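## Task

Pick the yellow sponge off the low shelf and set it completely inside the back tote. The front tote is whichever sits closest to the bench's open edge. At the end, both totes must still be at their original spots on the bench, and the cartons under the bench must be neither moved nor rotated on the floor. The low shelf must be standing upright at the finish. The robot must not topple or be left tilted.

## Robot and tools

ROBOT. A Dexmate Vega on three wheels: two steerable driven front wheels and a free rear caster. Its torso folds in a Z through three joints (hip, knee, waist). On top sit a pan/tilt head with head_camera and two 7-joint arms, each ending in a two-finger gripper with a wrist camera (left_wrist_camera, right_wrist_camera). Seen from above it is about 0.70 m long and 0.63 m wide (0.91 m with arms folded); its front edge lies 0.35 m ahead of the base origin. It can tip over and cannot right itself.

FRAMES. Everything is in metres and radians unless a name says deg. Base frame: origin on the floor under the spot the robot turns about (0.185 m behind the front axle); x forward, y left, z up. The odometry frame is the base frame as it was at the scene's start. A hand's reported point lies between its fingers, 0.033 m back from the closed tips; fingers point along the hand's z, close along its y, and the camera side is -x. Reported hand positions may be off, more so at full stretch.

move. One action per call, plus an optional cameras list (names from head_camera, left_wrist_camera, right_wrist_camera, all; omitted, null or ["all"] gives every camera, [] none; an unknown name voids the call). An action is base and/or joints, optionally with speeds or min_time_s; or a target by itself. With no action the call only reports. Parts of one action start together.
- base: an object with exactly one key, a relative offset from where the base last reported itself. translate_m: metres, forward positive, -2 to 2. strafe_m: metres, left positive, -2 to 2 (heading may drift about 0.02 rad). rotate_rad: radians, counter-clockwise from above positive, -3.2 to 3.2. The front wheels first steer toward the new direction (about 0.5 s, up to 1.1 s). Done means within 0.005 m forward, 0.015 m sideways, 0.015 rad. The base does not stop on hitting furniture; it stalls or spins.
- joints: one object for all joints together, keyed by name, each an absolute angle in radians. Torso: torso_hip_rad 0 to 1.57, torso_knee_rad 0 to 3.141, torso_waist_rad -1.57 to 1.57; chest forward lean equals knee minus hip minus waist. Presets (hip, knee, waist): stand 0.469, 1.617, 1.048 (start); stand_high 0.78, 1.57, 0.44; lean_20 0.52, 1.05, 0.18; lean_45 0.52, 1.05, -0.26; low_lean_45 0, 0, -0.79 (fold arms first). Left arm: left_shoulder_pitch_rad (+ swings down), left_shoulder_yaw_rad -0.423 to 1.523, left_upper_arm_roll_rad, left_elbow_rad -3.041 to 0.214 (negative bends up), left_forearm_roll_rad, left_wrist_pitch_rad ±1.366 (+ tips down), left_wrist_yaw_rad -1.348 to 1.087. The right_ names mirror these: right shoulder pitch and right wrist pitch tip down when NEGATIVE, right_shoulder_yaw_rad -1.523 to 0.423, right_wrist_yaw_rad -1.087 to 1.348. Rolls and shoulder pitch span ±3.041. left_gripper_rad / right_gripper_rad: per-finger angle, 0 closed to 0.785 open; pad gap at the hand point is about 0.24 x angle - 0.002 m. Head: head_pan_rad ±2.792 (+ left), head_tilt_rad ±1.483, head_camera_tilt_rad -1.483 to 1.378 (+ down at any pan). Folded arms (shoulder pitch, yaw, upper roll, elbow, forearm roll, wrist pitch, wrist yaw): left 1, 0.5, -0.6, -2.5, 0, -0.9, 0; right -1, -0.5, 0.6, -2.5, 0, 0.9, 0.
- speeds: caps for this action only: translate_m and strafe_m 0.04 to 0.3 m/s, rotate_rad 0.1 to 0.6 rad/s (top values are the defaults). min_time_s 0.1 to 8: a floor on how long each arm and head motion takes. No action exceeds 15 s; base moves time out by 14 s.
- target: an absolute pose for one hand in the base frame: side ("left"/"right"), x, y, z in metres (-3 to 3), pitch_deg (-30 to 95; 90 points fingers down, 0 level), heading_deg (0 forward, + counter-clockwise), optional roll_deg (default 0), both -360 to 360; optional line_only true forbids anything but a straight path. It is checked only against the robot's own body, never the scene, and needs the robot at rest. Paths are straight up to 45 cm when allowed, otherwise a swinging arc that may flip the hand. After "short (part of ...)" resend the same target.

RESULTS. "pictures" lists image order. "move" reads done or the worst status. base_status, joint_status, left_hand_status, right_hand_status: done, off_target (may still push), contact_stop, contact_stop_at_<key>, time_out, not_followed, refused (with reason), reached, short, unfinished, limit_stop_at_motor_heat. A contact stop or time-out halts the whole torso group or whole arm. "joint command not followed" / "pose unreachable" mean a safety check held the arm. on_its_own lists unrequested motion. base_odometry counts wheel turns only; turned_by_imu above 0.03 rad after a straight or sideways drive suggests a bump. base_tilt is in degrees. Also watch MOTOR HOT, OVER-TEMPERATURE FAULT, TORQUE FAULT and ARM HIT. If a call is refused or stopped, the rest of that reply's move, wait and finished_scene calls are skipped.

OTHER TOOLS. wait: seconds 0 to 10, plus cameras. zoom_image: camera and region [x0, y0, x1, y1] in pixels, at most 504 by 504, from the latest image. read_manual: section "licences". finished_scene: scene number; irreversible, and nothing else should follow it in that reply.

AVOID. Dropping or flinging the sponge, knocking the totes, cartons or shelf, and driving hard into furniture. Never let the arms press or strike each other. Unfolding or straight-hanging arms can hit the base or a table. Keep the head tilts in the free range while panning. Do not hold loads or push against obstacles for long (heat, torque faults). The robot holds its last command while a reply is being written.

Each tool is called in YAML: its name, and indented under it one key for each argument.

## Session

move:

Scene clock: 0.00 s.
Joint torques (N m): no reading
base_odometry: x=+0.000 y=+0.000 heading=+0.000
turned_by_wheels: +0.000
turned_by_imu: +0.000
base_tilt: forward=+0.2 right=-0.8
base_status: not commanded
joint_positions: torso_hip_rad=+0.469 torso_knee_rad=+1.617 torso_waist_rad=+1.048 left_shoulder_pitch_rad=+2.189 left_shoulder_yaw_rad=+0.020 left_upper_arm_roll_rad=+0.013 left_elbow_rad=-1.091 left_forearm_roll_rad=+0.015 left_wrist_pitch_rad=-0.496 left_wrist_yaw_rad=-0.019 left_gripper_rad=+0.005 right_shoulder_pitch_rad=-2.199 right_shoulder_yaw_rad=+0.013 right_upper_arm_roll_rad=+0.012 right_elbow_rad=-1.087 right_forearm_roll_rad=-0.013 right_wrist_pitch_rad=+0.484 right_wrist_yaw_rad=-0.010 right_gripper_rad=+0.005 head_pan_rad=+0.000 head_tilt_rad=+0.000 head_camera_tilt_rad=+0.000
joint_status: not commanded
chest: x=-0.0112 y=+0.0000 z=+1.4155 quat_wxyz=(+0.999, +0.000, +0.050, +0.000) (m; base frame)
left_hand: x=+0.2018 y=+0.2192 z=+0.6041 quat_wxyz=(+0.421, +0.023, +0.907, -0.011) pitch_deg=+40.2 heading_deg=-3.0 roll_deg=+0.0 back=up (m; base frame)
right_hand: x=+0.1884 y=-0.2324 z=+0.5968 quat_wxyz=(+0.409, +0.004, +0.912, -0.007) pitch_deg=+41.7 heading_deg=-1.2 roll_deg=-0.7 back=up (m; base frame)
pictures: head_camera, left_wrist_camera, right_wrist_camera
Images, in order (width x height): head_camera 896x560, left_wrist_camera 672x420, right_wrist_camera 672x420.

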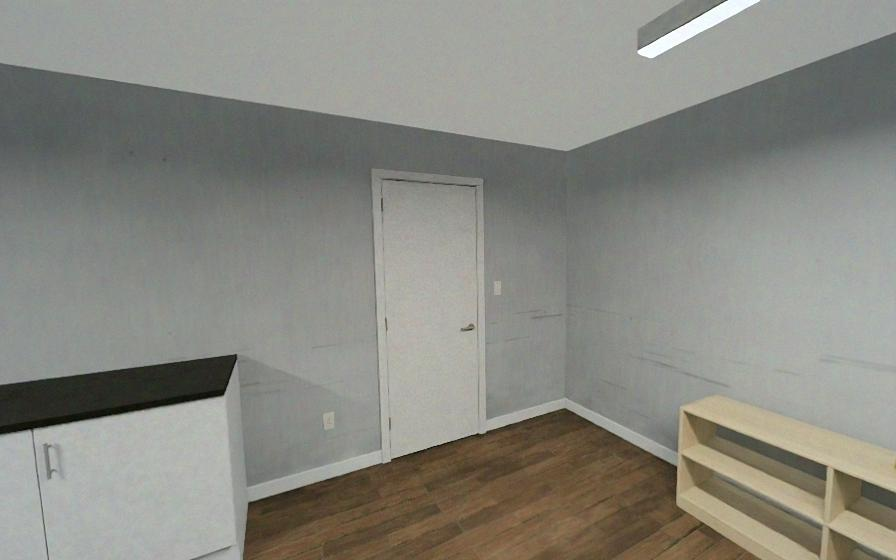

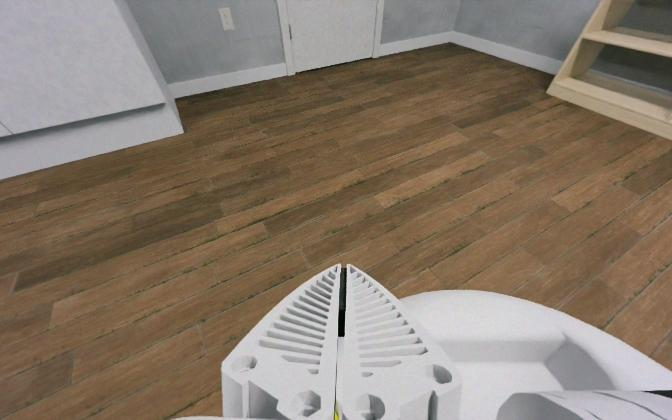

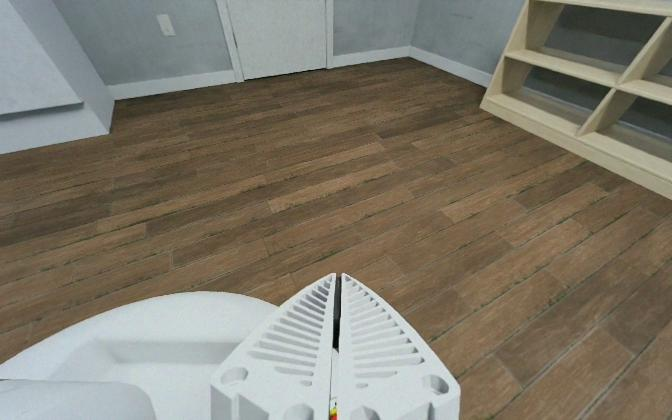

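move:
  joints: {"head_pan_rad": -1.2, "head_camera_tilt_rad": 0.4}
  cameras: ["head_camera"]

move:
  joints: {"head_pan_rad": 1.2, "head_camera_tilt_rad": 0.4}
  cameras: ["head_camera"]

move:
  joints: {"head_pan_rad": 2.6, "head_camera_tilt_rad": 0.4}
  cameras: ["head_camera"]

move:
  joints: {"head_pan_rad": -2.5, "head_camera_tilt_rad": 0.4}
  cameras: ["head_camera"]

Scene clock: 9.20 s.
Joint torques (N m): left_arm=[3.92 -0.11 -1.5 -2.71 0.96 -0.57 -0.09] | right_arm=[-6.75 -2.06 -1.03 -5.34 -0.13 2.65 -0.17]
move: done
base_odometry: x=+0.000 y=+0.000 heading=+0.000
turned_by_wheels: +0.000
turned_by_imu: +0.001
base_tilt: forward=+0.2 right=-0.8
base_status: not commanded
joint_positions: torso_hip_rad=+0.469 torso_knee_rad=+1.617 torso_waist_rad=+1.048 left_shoulder_pitch_rad=+2.189 left_shoulder_yaw_rad=+0.020 left_upper_arm_roll_rad=+0.013 left_elbow_rad=-1.091 left_forearm_roll_rad=+0.015 left_wrist_pitch_rad=-0.496 left_wrist_yaw_rad=-0.019 left_gripper_rad=+0.005 right_shoulder_pitch_rad=-2.199 right_shoulder_yaw_rad=+0.013 right_upper_arm_roll_rad=+0.012 right_elbow_rad=-1.087 right_forearm_roll_rad=-0.013 right_wrist_pitch_rad=+0.484 right_wrist_yaw_rad=-0.010 right_gripper_rad=+0.005 head_pan_rad=-1.200 head_tilt_rad=+0.000 head_camera_tilt_rad=+0.400
joint_status: all done
chest: x=-0.0112 y=+0.0000 z=+1.4155 quat_wxyz=(+0.999, +0.000, +0.050, +0.000) (m; base frame)
left_hand: x=+0.2018 y=+0.2192 z=+0.6041 quat_wxyz=(+0.421, +0.023, +0.907, -0.011) pitch_deg=+40.2 heading_deg=-3.0 roll_deg=+0.0 back=up (m; base frame)
right_hand: x=+0.1884 y=-0.2324 z=+0.5968 quat_wxyz=(+0.409, +0.004, +0.912, -0.007) pitch_deg=+41.7 heading_deg=-1.2 roll_deg=-0.7 back=up (m; base frame)
pictures: head_camera
Images, in order (width x height): head_camera 896x560.

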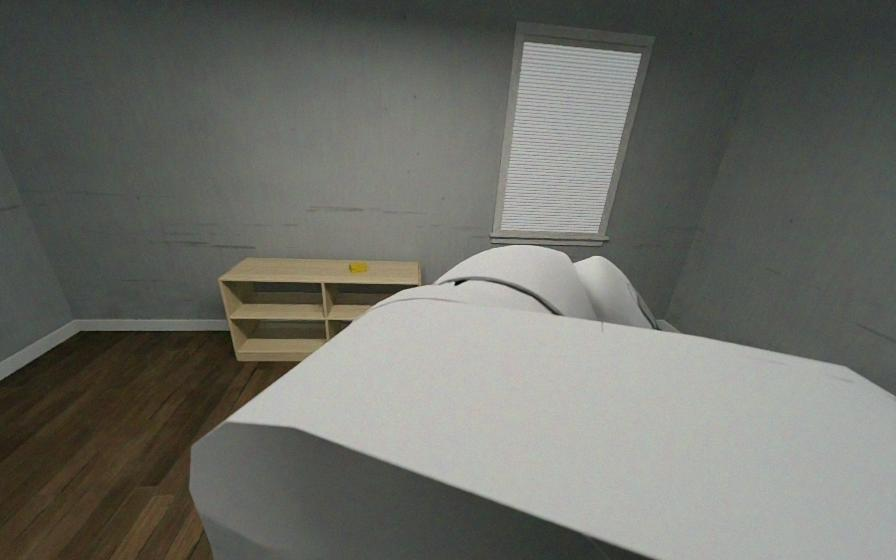

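Scene clock: 11.47 s.
Joint torques (N m): left_arm=[5.36 -0.33 -1.47 -3.79 -0.02 -2.42 0.04] | right_arm=[-5.94 -0.06 0.36 -5.42 -0.24 2 -0.26]
move: done
base_odometry: x=+0.000 y=+0.000 heading=+0.000
turned_by_wheels: +0.000
turned_by_imu: +0.000
base_tilt: forward=+0.2 right=-0.7
base_status: not commanded
joint_positions: torso_hip_rad=+0.469 torso_knee_rad=+1.617 torso_waist_rad=+1.048 left_shoulder_pitch_rad=+2.189 left_shoulder_yaw_rad=+0.020 left_upper_arm_roll_rad=+0.013 left_elbow_rad=-1.091 left_forearm_roll_rad=+0.015 left_wrist_pitch_rad=-0.496 left_wrist_yaw_rad=-0.019 left_gripper_rad=+0.005 right_shoulder_pitch_rad=-2.199 right_shoulder_yaw_rad=+0.013 right_upper_arm_roll_rad=+0.012 right_elbow_rad=-1.087 right_forearm_roll_rad=-0.013 right_wrist_pitch_rad=+0.484 right_wrist_yaw_rad=-0.010 right_gripper_rad=+0.005 head_pan_rad=+1.200 head_tilt_rad=+0.000 head_camera_tilt_rad=+0.400
joint_status: all done
chest: x=-0.0112 y=+0.0000 z=+1.4155 quat_wxyz=(+0.999, +0.000, +0.050, +0.000) (m; base frame)
left_hand: x=+0.2018 y=+0.2192 z=+0.6041 quat_wxyz=(+0.421, +0.023, +0.907, -0.011) pitch_deg=+40.2 heading_deg=-3.0 roll_deg=+0.0 back=up (m; base frame)
right_hand: x=+0.1884 y=-0.2324 z=+0.5968 quat_wxyz=(+0.409, +0.004, +0.912, -0.007) pitch_deg=+41.7 heading_deg=-1.2 roll_deg=-0.7 back=up (m; base frame)
pictures: head_camera
Images, in order (width x height): head_camera 896x560.

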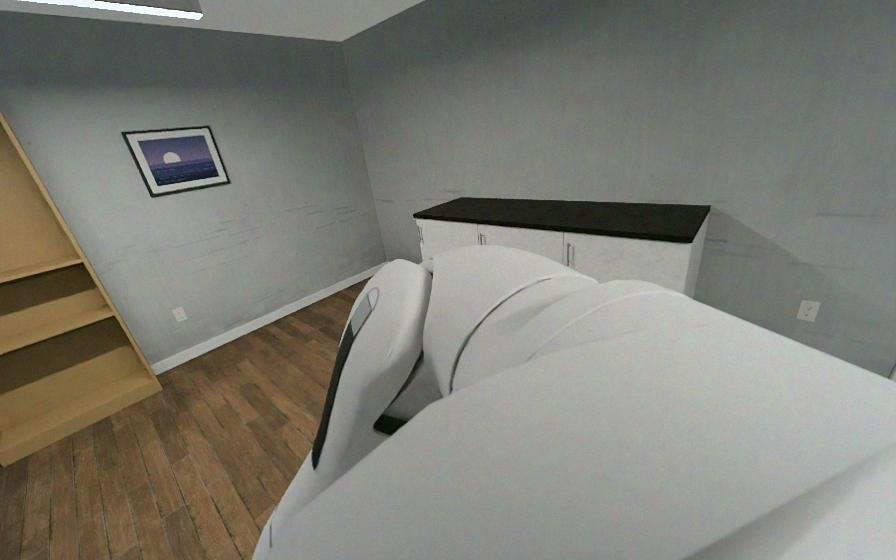

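Scene clock: 13.07 s.
Joint torques (N m): left_arm=[6.33 2.27 0.68 -5.26 -0.06 -1.62 -0.41] | right_arm=[-5.47 2.22 0.76 -3.42 -0.37 1.79 -0.11]
move: done
base_odometry: x=+0.000 y=+0.000 heading=+0.000
turned_by_wheels: +0.000
turned_by_imu: +0.000
base_tilt: forward=+0.2 right=-0.8
base_status: not commanded
joint_positions: torso_hip_rad=+0.469 torso_knee_rad=+1.617 torso_waist_rad=+1.048 left_shoulder_pitch_rad=+2.189 left_shoulder_yaw_rad=+0.020 left_upper_arm_roll_rad=+0.013 left_elbow_rad=-1.091 left_forearm_roll_rad=+0.015 left_wrist_pitch_rad=-0.496 left_wrist_yaw_rad=-0.019 left_gripper_rad=+0.005 right_shoulder_pitch_rad=-2.199 right_shoulder_yaw_rad=+0.013 right_upper_arm_roll_rad=+0.012 right_elbow_rad=-1.087 right_forearm_roll_rad=-0.013 right_wrist_pitch_rad=+0.484 right_wrist_yaw_rad=-0.010 right_gripper_rad=+0.005 head_pan_rad=+2.600 head_tilt_rad=+0.000 head_camera_tilt_rad=+0.400
joint_status: all done
chest: x=-0.0112 y=+0.0000 z=+1.4155 quat_wxyz=(+0.999, +0.000, +0.050, +0.000) (m; base frame)
left_hand: x=+0.2018 y=+0.2192 z=+0.6041 quat_wxyz=(+0.421, +0.023, +0.907, -0.011) pitch_deg=+40.2 heading_deg=-3.0 roll_deg=+0.0 back=up (m; base frame)
right_hand: x=+0.1884 y=-0.2324 z=+0.5968 quat_wxyz=(+0.409, +0.004, +0.912, -0.007) pitch_deg=+41.7 heading_deg=-1.2 roll_deg=-0.7 back=up (m; base frame)
pictures: head_camera
Images, in order (width x height): head_camera 896x560.

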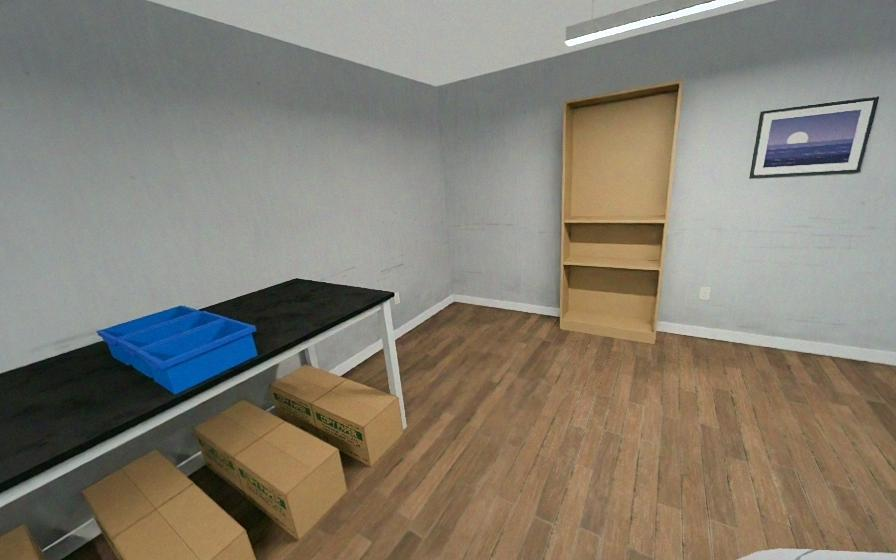

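Scene clock: 17.13 s.
Joint torques (N m): left_arm=[4.88 -1.39 0.77 -2.65 -0.85 -0.57 0.37] | right_arm=[-6.47 2.52 -2.02 -3.01 0.39 0.93 -0.32]
move: done
base_odometry: x=+0.000 y=+0.000 heading=+0.000
turned_by_wheels: +0.000
turned_by_imu: +0.001
base_tilt: forward=+0.2 right=-0.7
base_status: not commanded
joint_positions: torso_hip_rad=+0.469 torso_knee_rad=+1.617 torso_waist_rad=+1.048 left_shoulder_pitch_rad=+2.189 left_shoulder_yaw_rad=+0.020 left_upper_arm_roll_rad=+0.013 left_elbow_rad=-1.091 left_forearm_roll_rad=+0.015 left_wrist_pitch_rad=-0.496 left_wrist_yaw_rad=-0.019 left_gripper_rad=+0.005 right_shoulder_pitch_rad=-2.199 right_shoulder_yaw_rad=+0.013 right_upper_arm_roll_rad=+0.012 right_elbow_rad=-1.087 right_forearm_roll_rad=-0.013 right_wrist_pitch_rad=+0.484 right_wrist_yaw_rad=-0.010 right_gripper_rad=+0.005 head_pan_rad=-2.500 head_tilt_rad=+0.000 head_camera_tilt_rad=+0.400
joint_status: all done
chest: x=-0.0112 y=+0.0000 z=+1.4155 quat_wxyz=(+0.999, +0.000, +0.050, +0.000) (m; base frame)
left_hand: x=+0.2018 y=+0.2192 z=+0.6041 quat_wxyz=(+0.421, +0.023, +0.907, -0.011) pitch_deg=+40.2 heading_deg=-3.0 roll_deg=+0.0 back=up (m; base frame)
right_hand: x=+0.1884 y=-0.2324 z=+0.5968 quat_wxyz=(+0.409, +0.004, +0.912, -0.007) pitch_deg=+41.7 heading_deg=-1.2 roll_deg=-0.7 back=up (m; base frame)
pictures: head_camera
Images, in order (width x height): head_camera 896x560.

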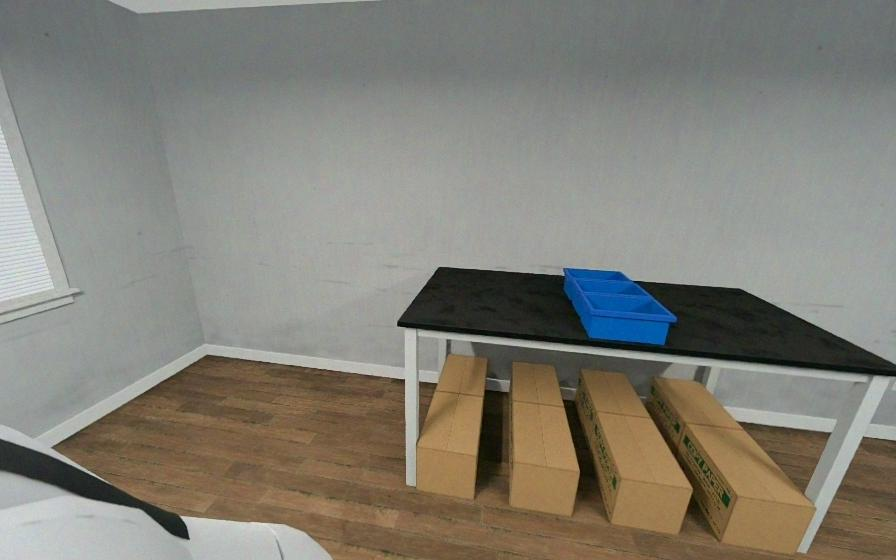

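zoom_image:
  camera: "head_camera"
  region: [500, 230, 740, 380]

Scaled by 2.100 from the camera's 896x560 image, which has a finer 960x600 frame.

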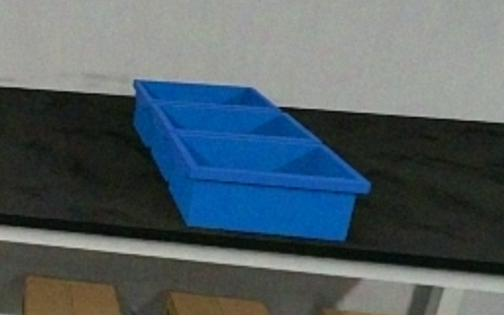

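move:
  base: {"rotate_rad": -0.93}
  joints: {"head_pan_rad": 0, "head_camera_tilt_rad": 0.35}
  cameras: ["head_camera"]

Scene clock: 41.77 s.
Joint torques (N m): left_arm=[3.6 -0.91 0.81 -1.3 -0.15 -1.16 0.33] | right_arm=[-5.97 1.4 -1.18 -5.55 -0.53 1.84 -0.26]
move: done
base_odometry: x=+0.001 y=+0.000 heading=-0.932
turned_by_wheels: -0.932
turned_by_imu: -0.924
base_tilt: forward=+0.2 right=-0.8
base_status: done
joint_positions: torso_hip_rad=+0.469 torso_knee_rad=+1.617 torso_waist_rad=+1.048 left_shoulder_pitch_rad=+2.189 left_shoulder_yaw_rad=+0.020 left_upper_arm_roll_rad=+0.013 left_elbow_rad=-1.091 left_forearm_roll_rad=+0.015 left_wrist_pitch_rad=-0.496 left_wrist_yaw_rad=-0.019 left_gripper_rad=+0.005 right_shoulder_pitch_rad=-2.199 right_shoulder_yaw_rad=+0.013 right_upper_arm_roll_rad=+0.012 right_elbow_rad=-1.087 right_forearm_roll_rad=-0.013 right_wrist_pitch_rad=+0.484 right_wrist_yaw_rad=-0.010 right_gripper_rad=+0.005 head_pan_rad=+0.000 head_tilt_rad=+0.000 head_camera_tilt_rad=+0.350
joint_status: all done
chest: x=-0.0112 y=+0.0000 z=+1.4155 quat_wxyz=(+0.999, +0.000, +0.050, +0.000) (m; base frame)
left_hand: x=+0.2018 y=+0.2192 z=+0.6041 quat_wxyz=(+0.421, +0.023, +0.907, -0.011) pitch_deg=+40.2 heading_deg=-3.0 roll_deg=+0.0 back=up (m; base frame)
right_hand: x=+0.1884 y=-0.2324 z=+0.5968 quat_wxyz=(+0.409, +0.004, +0.912, -0.007) pitch_deg=+41.7 heading_deg=-1.2 roll_deg=-0.7 back=up (m; base frame)
pictures: head_camera
Images, in order (width x height): head_camera 896x560.

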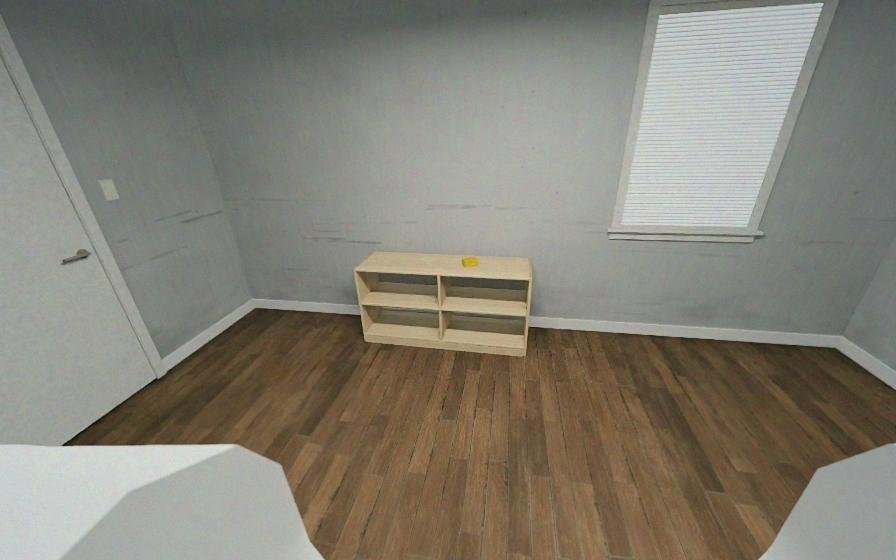

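move:
  base: {"rotate_rad": -0.136}
  cameras: []

move:
  base: {"translate_m": 1.3}
  joints: {"head_camera_tilt_rad": 0.7}
  cameras: ["head_camera"]

Scene clock: 76.70 s.
Joint torques (N m): left_arm=[5.96 2 0.63 -3.32 -0.74 -1.68 -0.05] | right_arm=[-6.4 0.3 -2.59 -4.4 -0.51 2.79 0.18]
move: done
base_odometry: x=+0.001 y=+0.000 heading=-1.067
turned_by_wheels: -0.136
turned_by_imu: -0.134
base_tilt: forward=+0.2 right=-0.8
base_status: done
joint_positions: torso_hip_rad=+0.469 torso_knee_rad=+1.617 torso_waist_rad=+1.048 left_shoulder_pitch_rad=+2.189 left_shoulder_yaw_rad=+0.020 left_upper_arm_roll_rad=+0.013 left_elbow_rad=-1.091 left_forearm_roll_rad=+0.015 left_wrist_pitch_rad=-0.496 left_wrist_yaw_rad=-0.019 left_gripper_rad=+0.005 right_shoulder_pitch_rad=-2.199 right_shoulder_yaw_rad=+0.013 right_upper_arm_roll_rad=+0.012 right_elbow_rad=-1.087 right_forearm_roll_rad=-0.013 right_wrist_pitch_rad=+0.484 right_wrist_yaw_rad=-0.010 right_gripper_rad=+0.005 head_pan_rad=+0.000 head_tilt_rad=+0.000 head_camera_tilt_rad=+0.350
joint_status: not commanded
chest: x=-0.0112 y=+0.0000 z=+1.4155 quat_wxyz=(+0.999, +0.000, +0.050, +0.000) (m; base frame)
left_hand: x=+0.2018 y=+0.2192 z=+0.6041 quat_wxyz=(+0.421, +0.023, +0.907, -0.011) pitch_deg=+40.2 heading_deg=-3.0 roll_deg=+0.0 back=up (m; base frame)
right_hand: x=+0.1884 y=-0.2324 z=+0.5968 quat_wxyz=(+0.409, +0.004, +0.912, -0.007) pitch_deg=+41.7 heading_deg=-1.2 roll_deg=-0.7 back=up (m; base frame)
pictures: none
No camera images: "cameras" was empty.

Scene clock: 82.93 s.
Joint torques (N m): left_arm=[4.55 1.87 -2.34 -2.8 -0.62 -1.46 -0.36] | right_arm=[-5.73 0.04 0.05 -6.41 0.09 2.63 0.07]
move: done
base_odometry: x=+0.628 y=-1.139 heading=-1.069
turned_by_wheels: -0.001
turned_by_imu: +0.005
base_tilt: forward=+0.2 right=-0.8
base_status: done
joint_positions: torso_hip_rad=+0.469 torso_knee_rad=+1.617 torso_waist_rad=+1.048 left_shoulder_pitch_rad=+2.189 left_shoulder_yaw_rad=+0.020 left_upper_arm_roll_rad=+0.013 left_elbow_rad=-1.091 left_forearm_roll_rad=+0.015 left_wrist_pitch_rad=-0.496 left_wrist_yaw_rad=-0.019 left_gripper_rad=+0.005 right_shoulder_pitch_rad=-2.199 right_shoulder_yaw_rad=+0.013 right_upper_arm_roll_rad=+0.012 right_elbow_rad=-1.087 right_forearm_roll_rad=-0.013 right_wrist_pitch_rad=+0.484 right_wrist_yaw_rad=-0.010 right_gripper_rad=+0.005 head_pan_rad=+0.000 head_tilt_rad=+0.000 head_camera_tilt_rad=+0.700
joint_status: all done
chest: x=-0.0111 y=+0.0000 z=+1.4155 quat_wxyz=(+0.999, +0.000, +0.050, +0.000) (m; base frame)
left_hand: x=+0.2018 y=+0.2192 z=+0.6041 quat_wxyz=(+0.421, +0.023, +0.907, -0.011) pitch_deg=+40.2 heading_deg=-3.0 roll_deg=+0.0 back=up (m; base frame)
right_hand: x=+0.1885 y=-0.2324 z=+0.5968 quat_wxyz=(+0.409, +0.004, +0.912, -0.007) pitch_deg=+41.7 heading_deg=-1.2 roll_deg=-0.7 back=up (m; base frame)
pictures: head_camera
Images, in order (width x height): head_camera 896x560.

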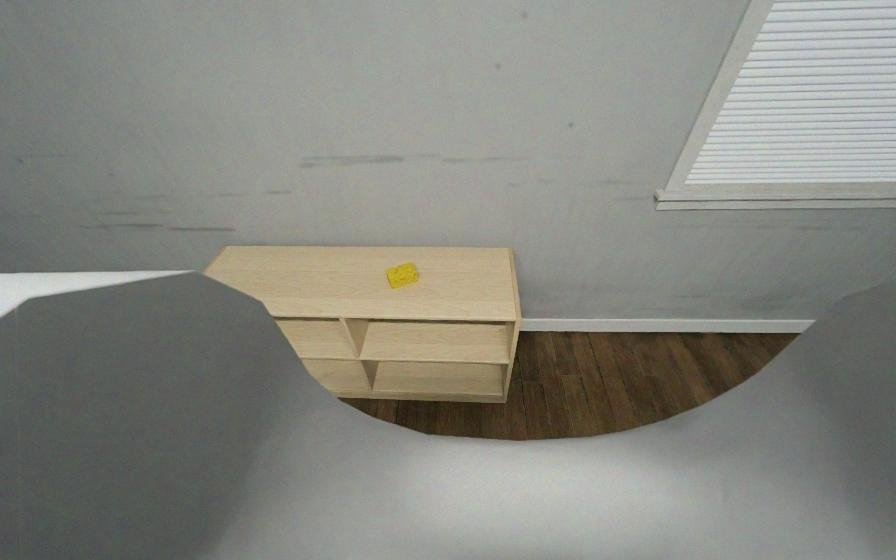

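zoom_image:
  camera: "head_camera"
  region: [340, 230, 460, 330]

move:
  base: {"translate_m": 0.25}
  speeds: {"translate_m": 0.1}
  cameras: ["head_camera"]

Scaled by 4.200 from the camera's 896x560 image, which has a finer 960x600 frame.

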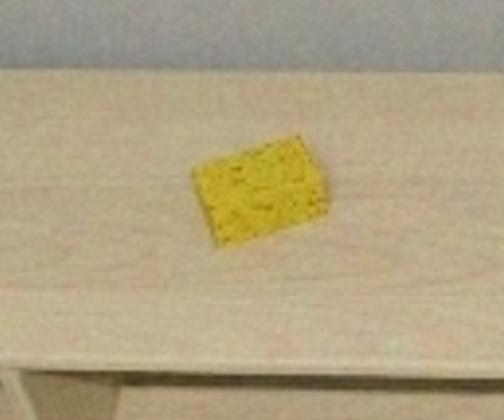

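Scene clock: 99.00 s.
Joint torques (N m): left_arm=[6.09 2.33 2.86 -2.21 0.12 -1.85 0.25] | right_arm=[-5.99 -2.25 -1.25 -5.77 0.33 0.91 -0.19]
move: done
base_odometry: x=+0.748 y=-1.358 heading=-1.070
turned_by_wheels: -0.001
turned_by_imu: +0.001
base_tilt: forward=+0.2 right=-0.8
base_status: done
joint_positions: torso_hip_rad=+0.469 torso_knee_rad=+1.617 torso_waist_rad=+1.048 left_shoulder_pitch_rad=+2.189 left_shoulder_yaw_rad=+0.020 left_upper_arm_roll_rad=+0.013 left_elbow_rad=-1.091 left_forearm_roll_rad=+0.015 left_wrist_pitch_rad=-0.496 left_wrist_yaw_rad=-0.019 left_gripper_rad=+0.005 right_shoulder_pitch_rad=-2.199 right_shoulder_yaw_rad=+0.013 right_upper_arm_roll_rad=+0.012 right_elbow_rad=-1.087 right_forearm_roll_rad=-0.013 right_wrist_pitch_rad=+0.484 right_wrist_yaw_rad=-0.010 right_gripper_rad=+0.005 head_pan_rad=+0.000 head_tilt_rad=+0.000 head_camera_tilt_rad=+0.700
joint_status: not commanded
chest: x=-0.0111 y=+0.0000 z=+1.4155 quat_wxyz=(+0.999, +0.000, +0.050, +0.000) (m; base frame)
left_hand: x=+0.2018 y=+0.2192 z=+0.6041 quat_wxyz=(+0.421, +0.023, +0.907, -0.011) pitch_deg=+40.2 heading_deg=-3.0 roll_deg=+0.0 back=up (m; base frame)
right_hand: x=+0.1884 y=-0.2324 z=+0.5968 quat_wxyz=(+0.409, +0.004, +0.912, -0.007) pitch_deg=+41.7 heading_deg=-1.2 roll_deg=-0.7 back=up (m; base frame)
pictures: head_camera
Images, in order (width x height): head_camera 896x560.

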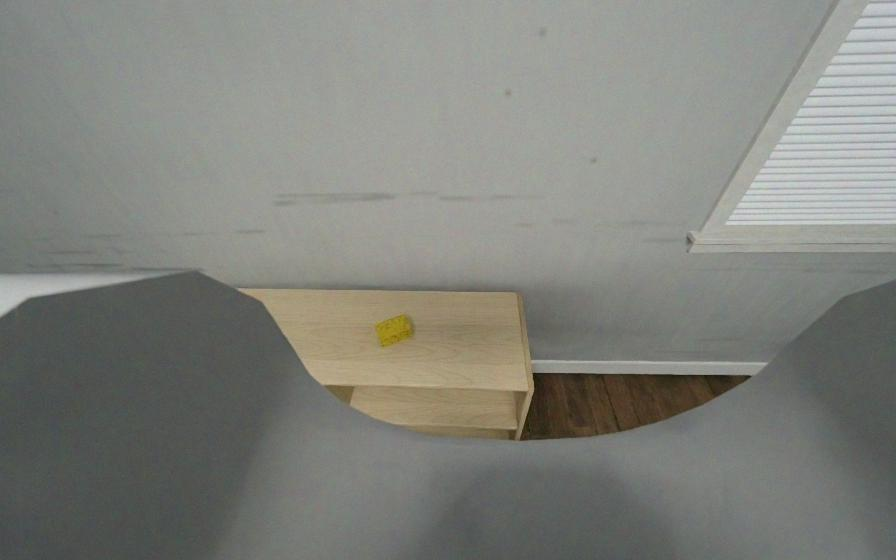

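move:
  target: {"side": "left", "x": 0.35, "y": 0.24, "z": 0.9, "pitch_deg": 30, "heading_deg": 0}
  cameras: []

move:
  target: {"side": "right", "x": 0.28, "y": -0.26, "z": 0.85, "pitch_deg": 10, "heading_deg": 0}
  cameras: []

move:
  joints: {"torso_waist_rad": 0.65, "head_camera_tilt_rad": 0.5, "left_gripper_rad": 0.6}

Scene clock: 162.10 s.
Joint torques (N m): left_arm=[9.67 2.52 -1.22 -10.84 -0.49 -1.35 0.28] | right_arm=[-7.81 -1.34 -1.18 -5.08 -0.21 2.16 0]
move: done
base_odometry: x=+0.748 y=-1.358 heading=-1.070
turned_by_wheels: +0.000
turned_by_imu: +0.001
base_tilt: forward=+0.2 right=-0.8
base_status: not commanded
joint_positions: torso_hip_rad=+0.469 torso_knee_rad=+1.617 torso_waist_rad=+1.048 left_shoulder_pitch_rad=+2.537 left_shoulder_yaw_rad=+0.012 left_upper_arm_roll_rad=-0.031 left_elbow_rad=-2.398 left_forearm_roll_rad=-0.028 left_wrist_pitch_rad=+0.285 left_wrist_yaw_rad=-0.013 left_gripper_rad=+0.005 right_shoulder_pitch_rad=-2.199 right_shoulder_yaw_rad=+0.013 right_upper_arm_roll_rad=+0.012 right_elbow_rad=-1.087 right_forearm_roll_rad=-0.013 right_wrist_pitch_rad=+0.484 right_wrist_yaw_rad=-0.010 right_gripper_rad=+0.005 head_pan_rad=+0.000 head_tilt_rad=+0.000 head_camera_tilt_rad=+0.700
joint_status: not commanded
chest: x=-0.0111 y=+0.0000 z=+1.4155 quat_wxyz=(+0.999, +0.000, +0.050, +0.000) (m; base frame)
left_hand: x=+0.3497 y=+0.2398 z=+0.8990 quat_wxyz=(+0.500, +0.000, +0.866, +0.000) pitch_deg=+30.0 heading_deg=+0.0 roll_deg=+0.0 back=up (m; base frame)
left_hand_status: reached (straight line, planned for 4.4 s): 1 mm and 0.0 deg off.
right_hand: x=+0.1884 y=-0.2324 z=+0.5968 quat_wxyz=(+0.409, +0.004, +0.912, -0.007) pitch_deg=+41.7 heading_deg=-1.2 roll_deg=-0.7 back=up (m; base frame)
pictures: none
No camera images: "cameras" was empty.

Scene clock: 165.00 s.
Joint torques (N m): left_arm=[9.19 -1.94 -1.27 -12.08 0.3 -1.58 0.26] | right_arm=[-12.6 -1.57 3.51 -10.31 0.02 2.29 0.23]
move: done
base_odometry: x=+0.748 y=-1.358 heading=-1.070
turned_by_wheels: +0.000
turned_by_imu: +0.000
base_tilt: forward=+0.2 right=-0.8
base_status: not commanded
joint_positions: torso_hip_rad=+0.469 torso_knee_rad=+1.617 torso_waist_rad=+1.048 left_shoulder_pitch_rad=+2.537 left_shoulder_yaw_rad=+0.012 left_upper_arm_roll_rad=-0.032 left_elbow_rad=-2.401 left_forearm_roll_rad=-0.028 left_wrist_pitch_rad=+0.287 left_wrist_yaw_rad=-0.013 left_gripper_rad=+0.005 right_shoulder_pitch_rad=-2.392 right_shoulder_yaw_rad=-0.032 right_upper_arm_roll_rad=+0.043 right_elbow_rad=-1.448 right_forearm_roll_rad=+0.082 right_wrist_pitch_rad=+0.861 right_wrist_yaw_rad=+0.073 right_gripper_rad=+0.005 head_pan_rad=+0.000 head_tilt_rad=+0.000 head_camera_tilt_rad=+0.700
joint_status: not commanded
chest: x=-0.0111 y=+0.0000 z=+1.4155 quat_wxyz=(+0.999, +0.000, +0.050, +0.000) (m; base frame)
left_hand: x=+0.3501 y=+0.2399 z=+0.9001 quat_wxyz=(+0.500, +0.000, +0.866, +0.000) pitch_deg=+30.0 heading_deg=+0.0 roll_deg=+0.0 back=up (m; base frame)
right_hand: x=+0.2795 y=-0.2596 z=+0.8474 quat_wxyz=(+0.641, +0.000, +0.768, +0.000) pitch_deg=+10.3 heading_deg=+0.0 roll_deg=+0.0 back=up (m; base frame)
right_hand_status: reached (straight line, planned for 1.7 s): 3 mm and 0.3 deg off.
pictures: none
No camera images: "cameras" was empty.

Scene clock: 167.77 s.
Joint torques (N m): left_arm=[17.11 -2.99 -1.1 -10.29 0.08 -0.56 0.16] | right_arm=[-21.77 -1.88 2.92 -6.76 0.29 2.42 0.17]
move: done
base_odometry: x=+0.748 y=-1.358 heading=-1.070
turned_by_wheels: +0.000
turned_by_imu: +0.000
base_tilt: forward=+0.3 right=-0.8
base_status: not commanded
joint_positions: torso_hip_rad=+0.469 torso_knee_rad=+1.617 torso_waist_rad=+0.650 left_shoulder_pitch_rad=+2.537 left_shoulder_yaw_rad=+0.012 left_upper_arm_roll_rad=-0.032 left_elbow_rad=-2.401 left_forearm_roll_rad=-0.028 left_wrist_pitch_rad=+0.287 left_wrist_yaw_rad=-0.013 left_gripper_rad=+0.600 right_shoulder_pitch_rad=-2.393 right_shoulder_yaw_rad=-0.033 right_upper_arm_roll_rad=+0.044 right_elbow_rad=-1.451 right_forearm_roll_rad=+0.083 right_wrist_pitch_rad=+0.865 right_wrist_yaw_rad=+0.074 right_gripper_rad=+0.005 head_pan_rad=+0.000 head_tilt_rad=+0.000 head_camera_tilt_rad=+0.500
joint_status: all done
chest: x=+0.1639 y=+0.0000 z=+1.3859 quat_wxyz=(+0.969, +0.000, +0.246, +0.000) (m; base frame)
left_hand: x=+0.2972 y=+0.2399 z=+0.7708 quat_wxyz=(+0.319, +0.000, +0.948, +0.000) pitch_deg=+52.8 heading_deg=+0.0 roll_deg=+0.0 back=up (m; base frame)
right_hand: x=+0.2132 y=-0.2598 z=+0.7517 quat_wxyz=(+0.479, +0.000, +0.878, +0.000) pitch_deg=+32.8 heading_deg=+0.0 roll_deg=+0.0 back=up (m; base frame)
pictures: head_camera, left_wrist_camera, right_wrist_camera
Images, in order (width x height): head_camera 896x560, left_wrist_camera 672x420, right_wrist_camera 672x420.

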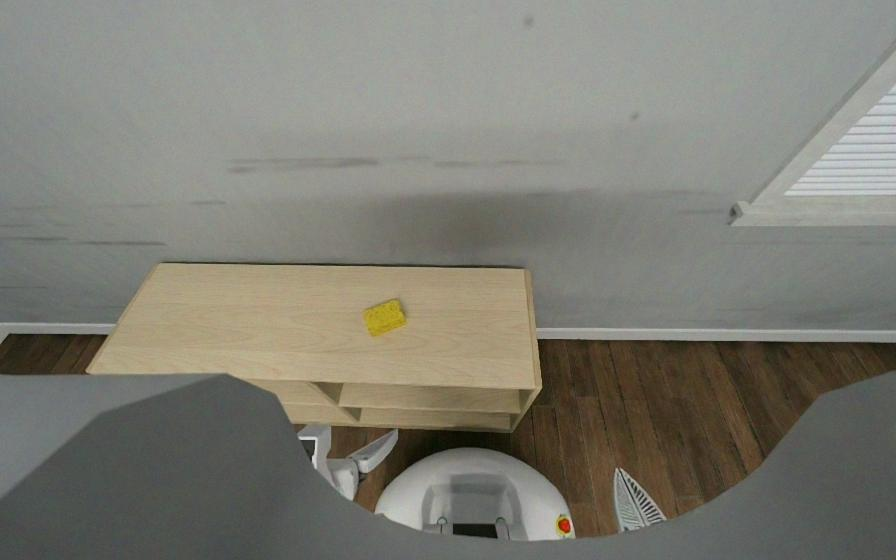

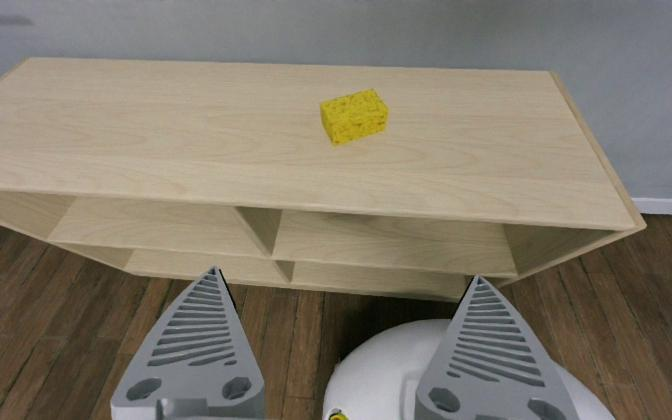

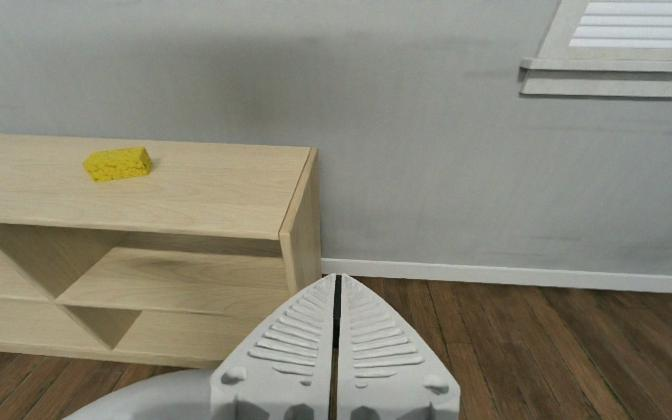

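move:
  target: {"side": "left", "x": 0.58, "y": 0.19, "z": 0.76, "pitch_deg": 60, "heading_deg": 22, "line_only": true}
  cameras: ["head_camera", "left_wrist_camera"]

Scene clock: 189.70 s.
Joint torques (N m): left_arm=[15.15 1.79 -2.3 -8.44 0.26 -0.87 0.02] | right_arm=[-22.84 -4.87 3.63 -5.78 0.08 2.05 0.21]
move: refused
base_odometry: x=+0.748 y=-1.358 heading=-1.070
turned_by_wheels: +0.000
turned_by_imu: +0.000
base_tilt: forward=+0.2 right=-0.8
base_status: not commanded
joint_positions: torso_hip_rad=+0.469 torso_knee_rad=+1.617 torso_waist_rad=+0.650 left_shoulder_pitch_rad=+2.537 left_shoulder_yaw_rad=+0.012 left_upper_arm_roll_rad=-0.032 left_elbow_rad=-2.401 left_forearm_roll_rad=-0.028 left_wrist_pitch_rad=+0.287 left_wrist_yaw_rad=-0.013 left_gripper_rad=+0.600 right_shoulder_pitch_rad=-2.393 right_shoulder_yaw_rad=-0.033 right_upper_arm_roll_rad=+0.044 right_elbow_rad=-1.451 right_forearm_roll_rad=+0.083 right_wrist_pitch_rad=+0.865 right_wrist_yaw_rad=+0.074 right_gripper_rad=+0.005 head_pan_rad=+0.000 head_tilt_rad=+0.000 head_camera_tilt_rad=+0.500
joint_status: not commanded
chest: x=+0.1639 y=+0.0000 z=+1.3859 quat_wxyz=(+0.969, +0.000, +0.246, +0.000) (m; base frame)
left_hand: x=+0.2972 y=+0.2399 z=+0.7708 quat_wxyz=(+0.319, +0.000, +0.948, +0.000) pitch_deg=+52.8 heading_deg=+0.0 roll_deg=+0.0 back=up (m; base frame)
left_hand_status: refused: you asked line_only, and the move would not run on a straight line (the straight line was blocked) but on a checked arc of 3.9 s: over the whole arc the hand travels 0.33 m to end 0.29 m from its start, up to 0.07 m off the straight line; left_shoulder_pitch_rad turns most, 1.12 rad; on the way or at its end the hand turns up to 26 deg from its attitude at the start. Nothing moved.
right_hand: x=+0.2132 y=-0.2598 z=+0.7517 quat_wxyz=(+0.479, +0.000, +0.878, +0.000) pitch_deg=+32.8 heading_deg=+0.0 roll_deg=+0.0 back=up (m; base frame)
pictures: head_camera, left_wrist_camera
Images, in order (width x height): head_camera 896x560, left_wrist_camera 672x420.

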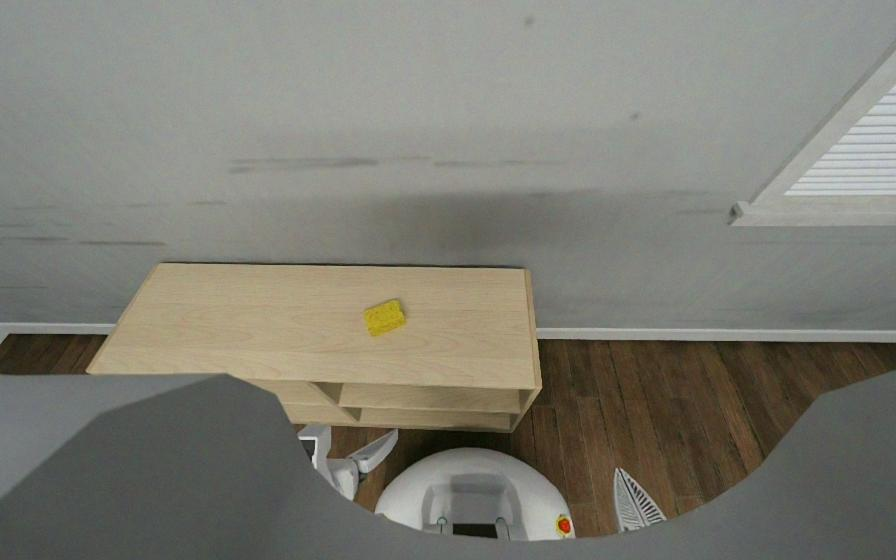

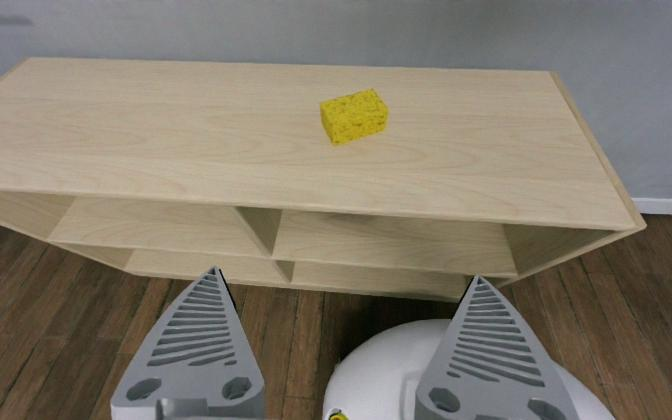

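move:
  target: {"side": "left", "x": 0.52, "y": 0.18, "z": 0.82, "pitch_deg": 60, "heading_deg": 22}
  cameras: ["head_camera", "left_wrist_camera"]

Scene clock: 203.90 s.
Joint torques (N m): left_arm=[-10.19 -1.43 1.58 -11.29 -0.13 -0.23 -0.15] | right_arm=[-21.43 -4.26 4.36 -5.45 -0.42 2.8 0.05]
move: done
base_odometry: x=+0.748 y=-1.358 heading=-1.070
turned_by_wheels: +0.000
turned_by_imu: +0.002
base_tilt: forward=+0.2 right=-0.8
base_status: not commanded
joint_positions: torso_hip_rad=+0.469 torso_knee_rad=+1.617 torso_waist_rad=+0.650 left_shoulder_pitch_rad=+1.574 left_shoulder_yaw_rad=+0.004 left_upper_arm_roll_rad=+0.218 left_elbow_rad=-2.408 left_forearm_roll_rad=+2.130 left_wrist_pitch_rad=-1.048 left_wrist_yaw_rad=-1.346 left_gripper_rad=+0.600 right_shoulder_pitch_rad=-2.393 right_shoulder_yaw_rad=-0.033 right_upper_arm_roll_rad=+0.044 right_elbow_rad=-1.451 right_forearm_roll_rad=+0.083 right_wrist_pitch_rad=+0.865 right_wrist_yaw_rad=+0.074 right_gripper_rad=+0.005 head_pan_rad=+0.000 head_tilt_rad=+0.000 head_camera_tilt_rad=+0.500
joint_status: not commanded
chest: x=+0.1639 y=+0.0000 z=+1.3859 quat_wxyz=(+0.969, +0.000, +0.246, +0.000) (m; base frame)
left_hand: x=+0.5193 y=+0.1783 z=+0.8193 quat_wxyz=(-0.047, +0.948, +0.185, +0.253) pitch_deg=+60.2 heading_deg=+21.5 roll_deg=-0.6 back=down (m; base frame)
left_hand_status: reached (checked arc [the straight line was blocked; over the whole arc the hand travels 0.73 m to end 0.24 m from its start, up to 0.26 m off the straight line; left_forearm_roll_rad turns most, 2.16 rad; on the way or at its end the hand turns up to 162 deg from its attitude at the start], planned for 7.1 s): 2 mm and 0.4 deg off.
right_hand: x=+0.2132 y=-0.2598 z=+0.7517 quat_wxyz=(+0.479, +0.000, +0.878, +0.000) pitch_deg=+32.8 heading_deg=+0.0 roll_deg=+0.0 back=up (m; base frame)
pictures: head_camera, left_wrist_camera
Images, in order (width x height): head_camera 896x560, left_wrist_camera 672x420.

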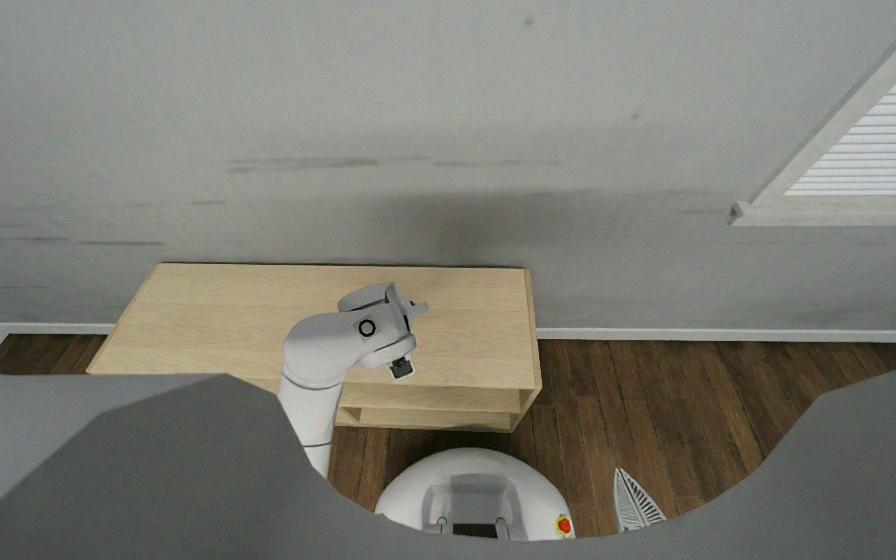

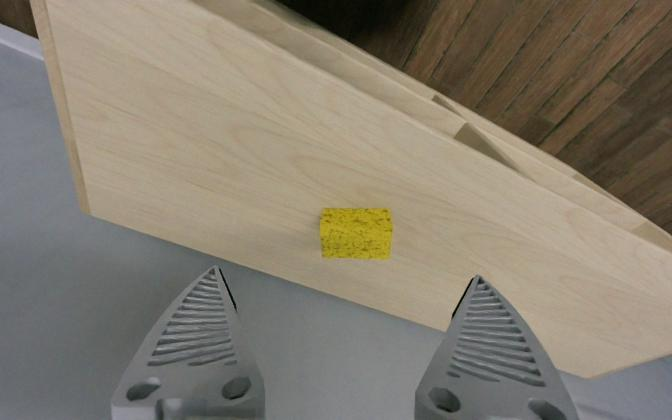

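move:
  joints: {"left_shoulder_pitch_rad": 1.396, "left_shoulder_yaw_rad": 0, "left_upper_arm_roll_rad": 0, "left_elbow_rad": -2.007, "left_forearm_roll_rad": 0, "left_wrist_pitch_rad": 1.1, "left_wrist_yaw_rad": 0}
  cameras: ["head_camera", "left_wrist_camera"]

Scene clock: 251.63 s.
Joint torques (N m): left_arm=[-14.26 0.63 -3.21 -9.16 0.23 -1.98 0.25] | right_arm=[-21.56 -4.06 3.81 -6.07 0.1 1.56 0.13]
move: done
base_odometry: x=+0.748 y=-1.358 heading=-1.070
turned_by_wheels: +0.000
turned_by_imu: +0.002
base_tilt: forward=+0.3 right=-0.8
base_status: not commanded
joint_positions: torso_hip_rad=+0.469 torso_knee_rad=+1.617 torso_waist_rad=+0.650 left_shoulder_pitch_rad=+1.397 left_shoulder_yaw_rad=+0.000 left_upper_arm_roll_rad=+0.001 left_elbow_rad=-2.008 left_forearm_roll_rad=+0.004 left_wrist_pitch_rad=+1.096 left_wrist_yaw_rad=-0.003 left_gripper_rad=+0.600 right_shoulder_pitch_rad=-2.393 right_shoulder_yaw_rad=-0.033 right_upper_arm_roll_rad=+0.044 right_elbow_rad=-1.451 right_forearm_roll_rad=+0.083 right_wrist_pitch_rad=+0.865 right_wrist_yaw_rad=+0.074 right_gripper_rad=+0.005 head_pan_rad=+0.000 head_tilt_rad=+0.000 head_camera_tilt_rad=+0.500
joint_status: all done
chest: x=+0.1639 y=+0.0000 z=+1.3859 quat_wxyz=(+0.969, +0.000, +0.246, +0.000) (m; base frame)
left_hand: x=+0.6226 y=+0.2293 z=+0.7139 quat_wxyz=(+0.290, +0.001, +0.957, +0.000) pitch_deg=+56.3 heading_deg=+0.0 roll_deg=+0.1 back=up (m; base frame)
right_hand: x=+0.2132 y=-0.2598 z=+0.7517 quat_wxyz=(+0.479, +0.000, +0.878, +0.000) pitch_deg=+32.8 heading_deg=+0.0 roll_deg=+0.0 back=up (m; base frame)
pictures: head_camera, left_wrist_camera
Images, in order (width x height): head_camera 896x560, left_wrist_camera 672x420.

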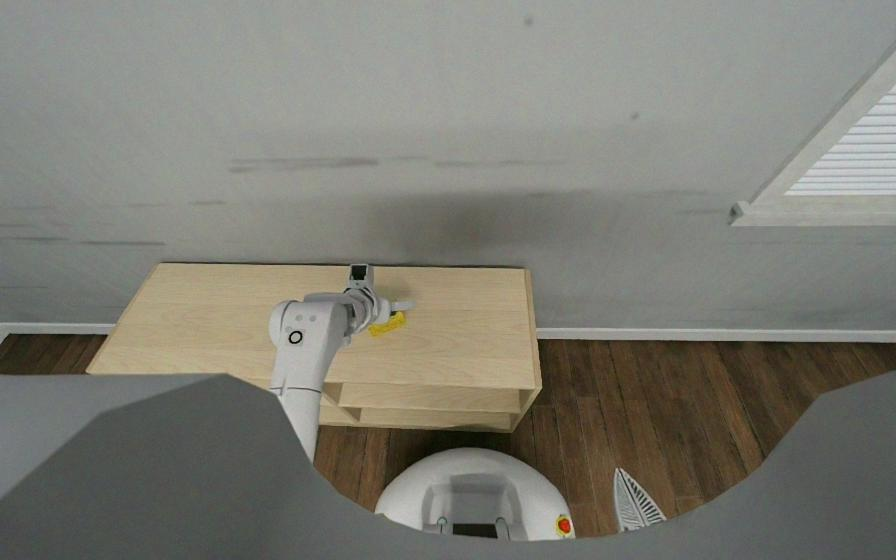

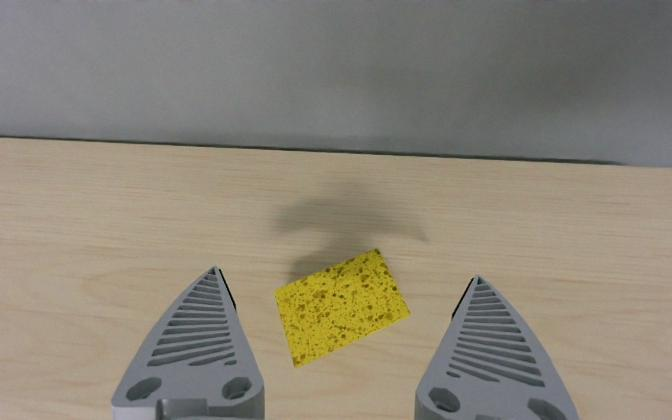

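move:
  target: {"side": "left", "x": 0.632, "y": 0.230, "z": 0.69, "pitch_deg": 60, "heading_deg": 21, "line_only": true}
  cameras: ["head_camera", "left_wrist_camera"]

Scene clock: 277.57 s.
Joint torques (N m): left_arm=[-14.25 -0.33 -1.58 -8.68 -0.04 -0.97 0.62] | right_arm=[-21.44 -2.13 4.61 -5.51 -0.33 2.18 0.42]
move: refused
base_odometry: x=+0.748 y=-1.358 heading=-1.070
turned_by_wheels: +0.000
turned_by_imu: +0.000
base_tilt: forward=+0.2 right=-0.8
base_status: not commanded
joint_positions: torso_hip_rad=+0.469 torso_knee_rad=+1.617 torso_waist_rad=+0.650 left_shoulder_pitch_rad=+1.396 left_shoulder_yaw_rad=+0.000 left_upper_arm_roll_rad=+0.000 left_elbow_rad=-2.007 left_forearm_roll_rad=+0.000 left_wrist_pitch_rad=+1.100 left_wrist_yaw_rad=+0.000 left_gripper_rad=+0.600 right_shoulder_pitch_rad=-2.393 right_shoulder_yaw_rad=-0.033 right_upper_arm_roll_rad=+0.044 right_elbow_rad=-1.451 right_forearm_roll_rad=+0.083 right_wrist_pitch_rad=+0.865 right_wrist_yaw_rad=+0.074 right_gripper_rad=+0.005 head_pan_rad=+0.000 head_tilt_rad=+0.000 head_camera_tilt_rad=+0.500
joint_status: not commanded
chest: x=+0.1639 y=+0.0000 z=+1.3859 quat_wxyz=(+0.969, +0.000, +0.246, +0.000) (m; base frame)
left_hand: x=+0.6214 y=+0.2292 z=+0.7128 quat_wxyz=(+0.288, +0.000, +0.958, +0.000) pitch_deg=+56.6 heading_deg=+0.0 roll_deg=+0.0 back=up (m; base frame)
left_hand_status: refused: you asked line_only, and the move would not run on a straight line (the straight line was blocked) but on a checked arc of 1.6 s: over the whole arc the hand travels 0.04 m to end 0.03 m from its start, up to 0.01 m off the straight line; left_wrist_yaw_rad turns most, 0.41 rad; on the way or at its end the hand turns up to 21 deg from its attitude at the start. Nothing moved.
right_hand: x=+0.2132 y=-0.2598 z=+0.7517 quat_wxyz=(+0.479, +0.000, +0.878, +0.000) pitch_deg=+32.8 heading_deg=+0.0 roll_deg=+0.0 back=up (m; base frame)
pictures: head_camera, left_wrist_camera
Images, in order (width x height): head_camera 896x560, left_wrist_camera 672x420.

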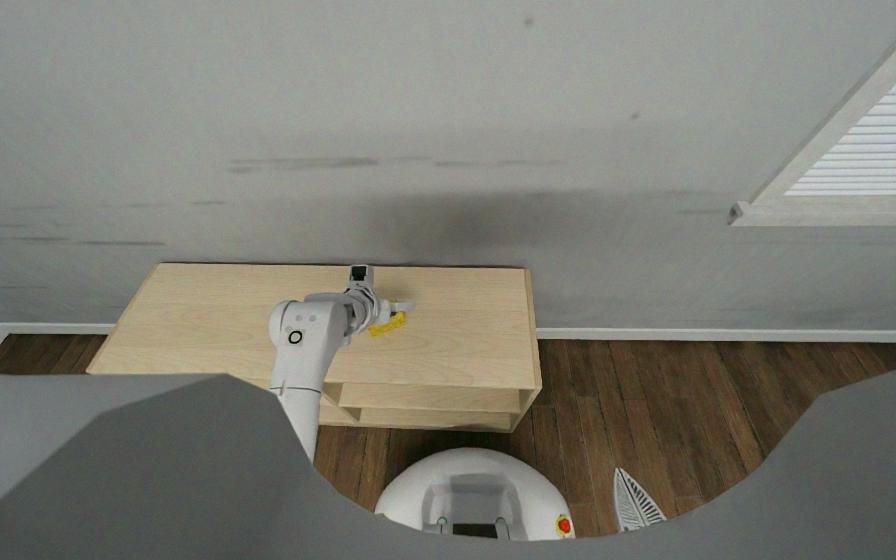

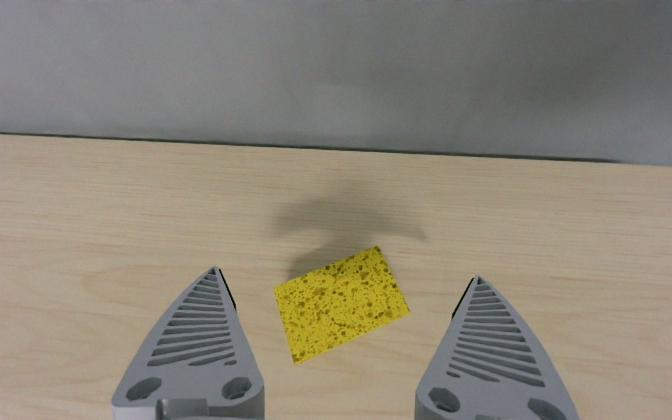

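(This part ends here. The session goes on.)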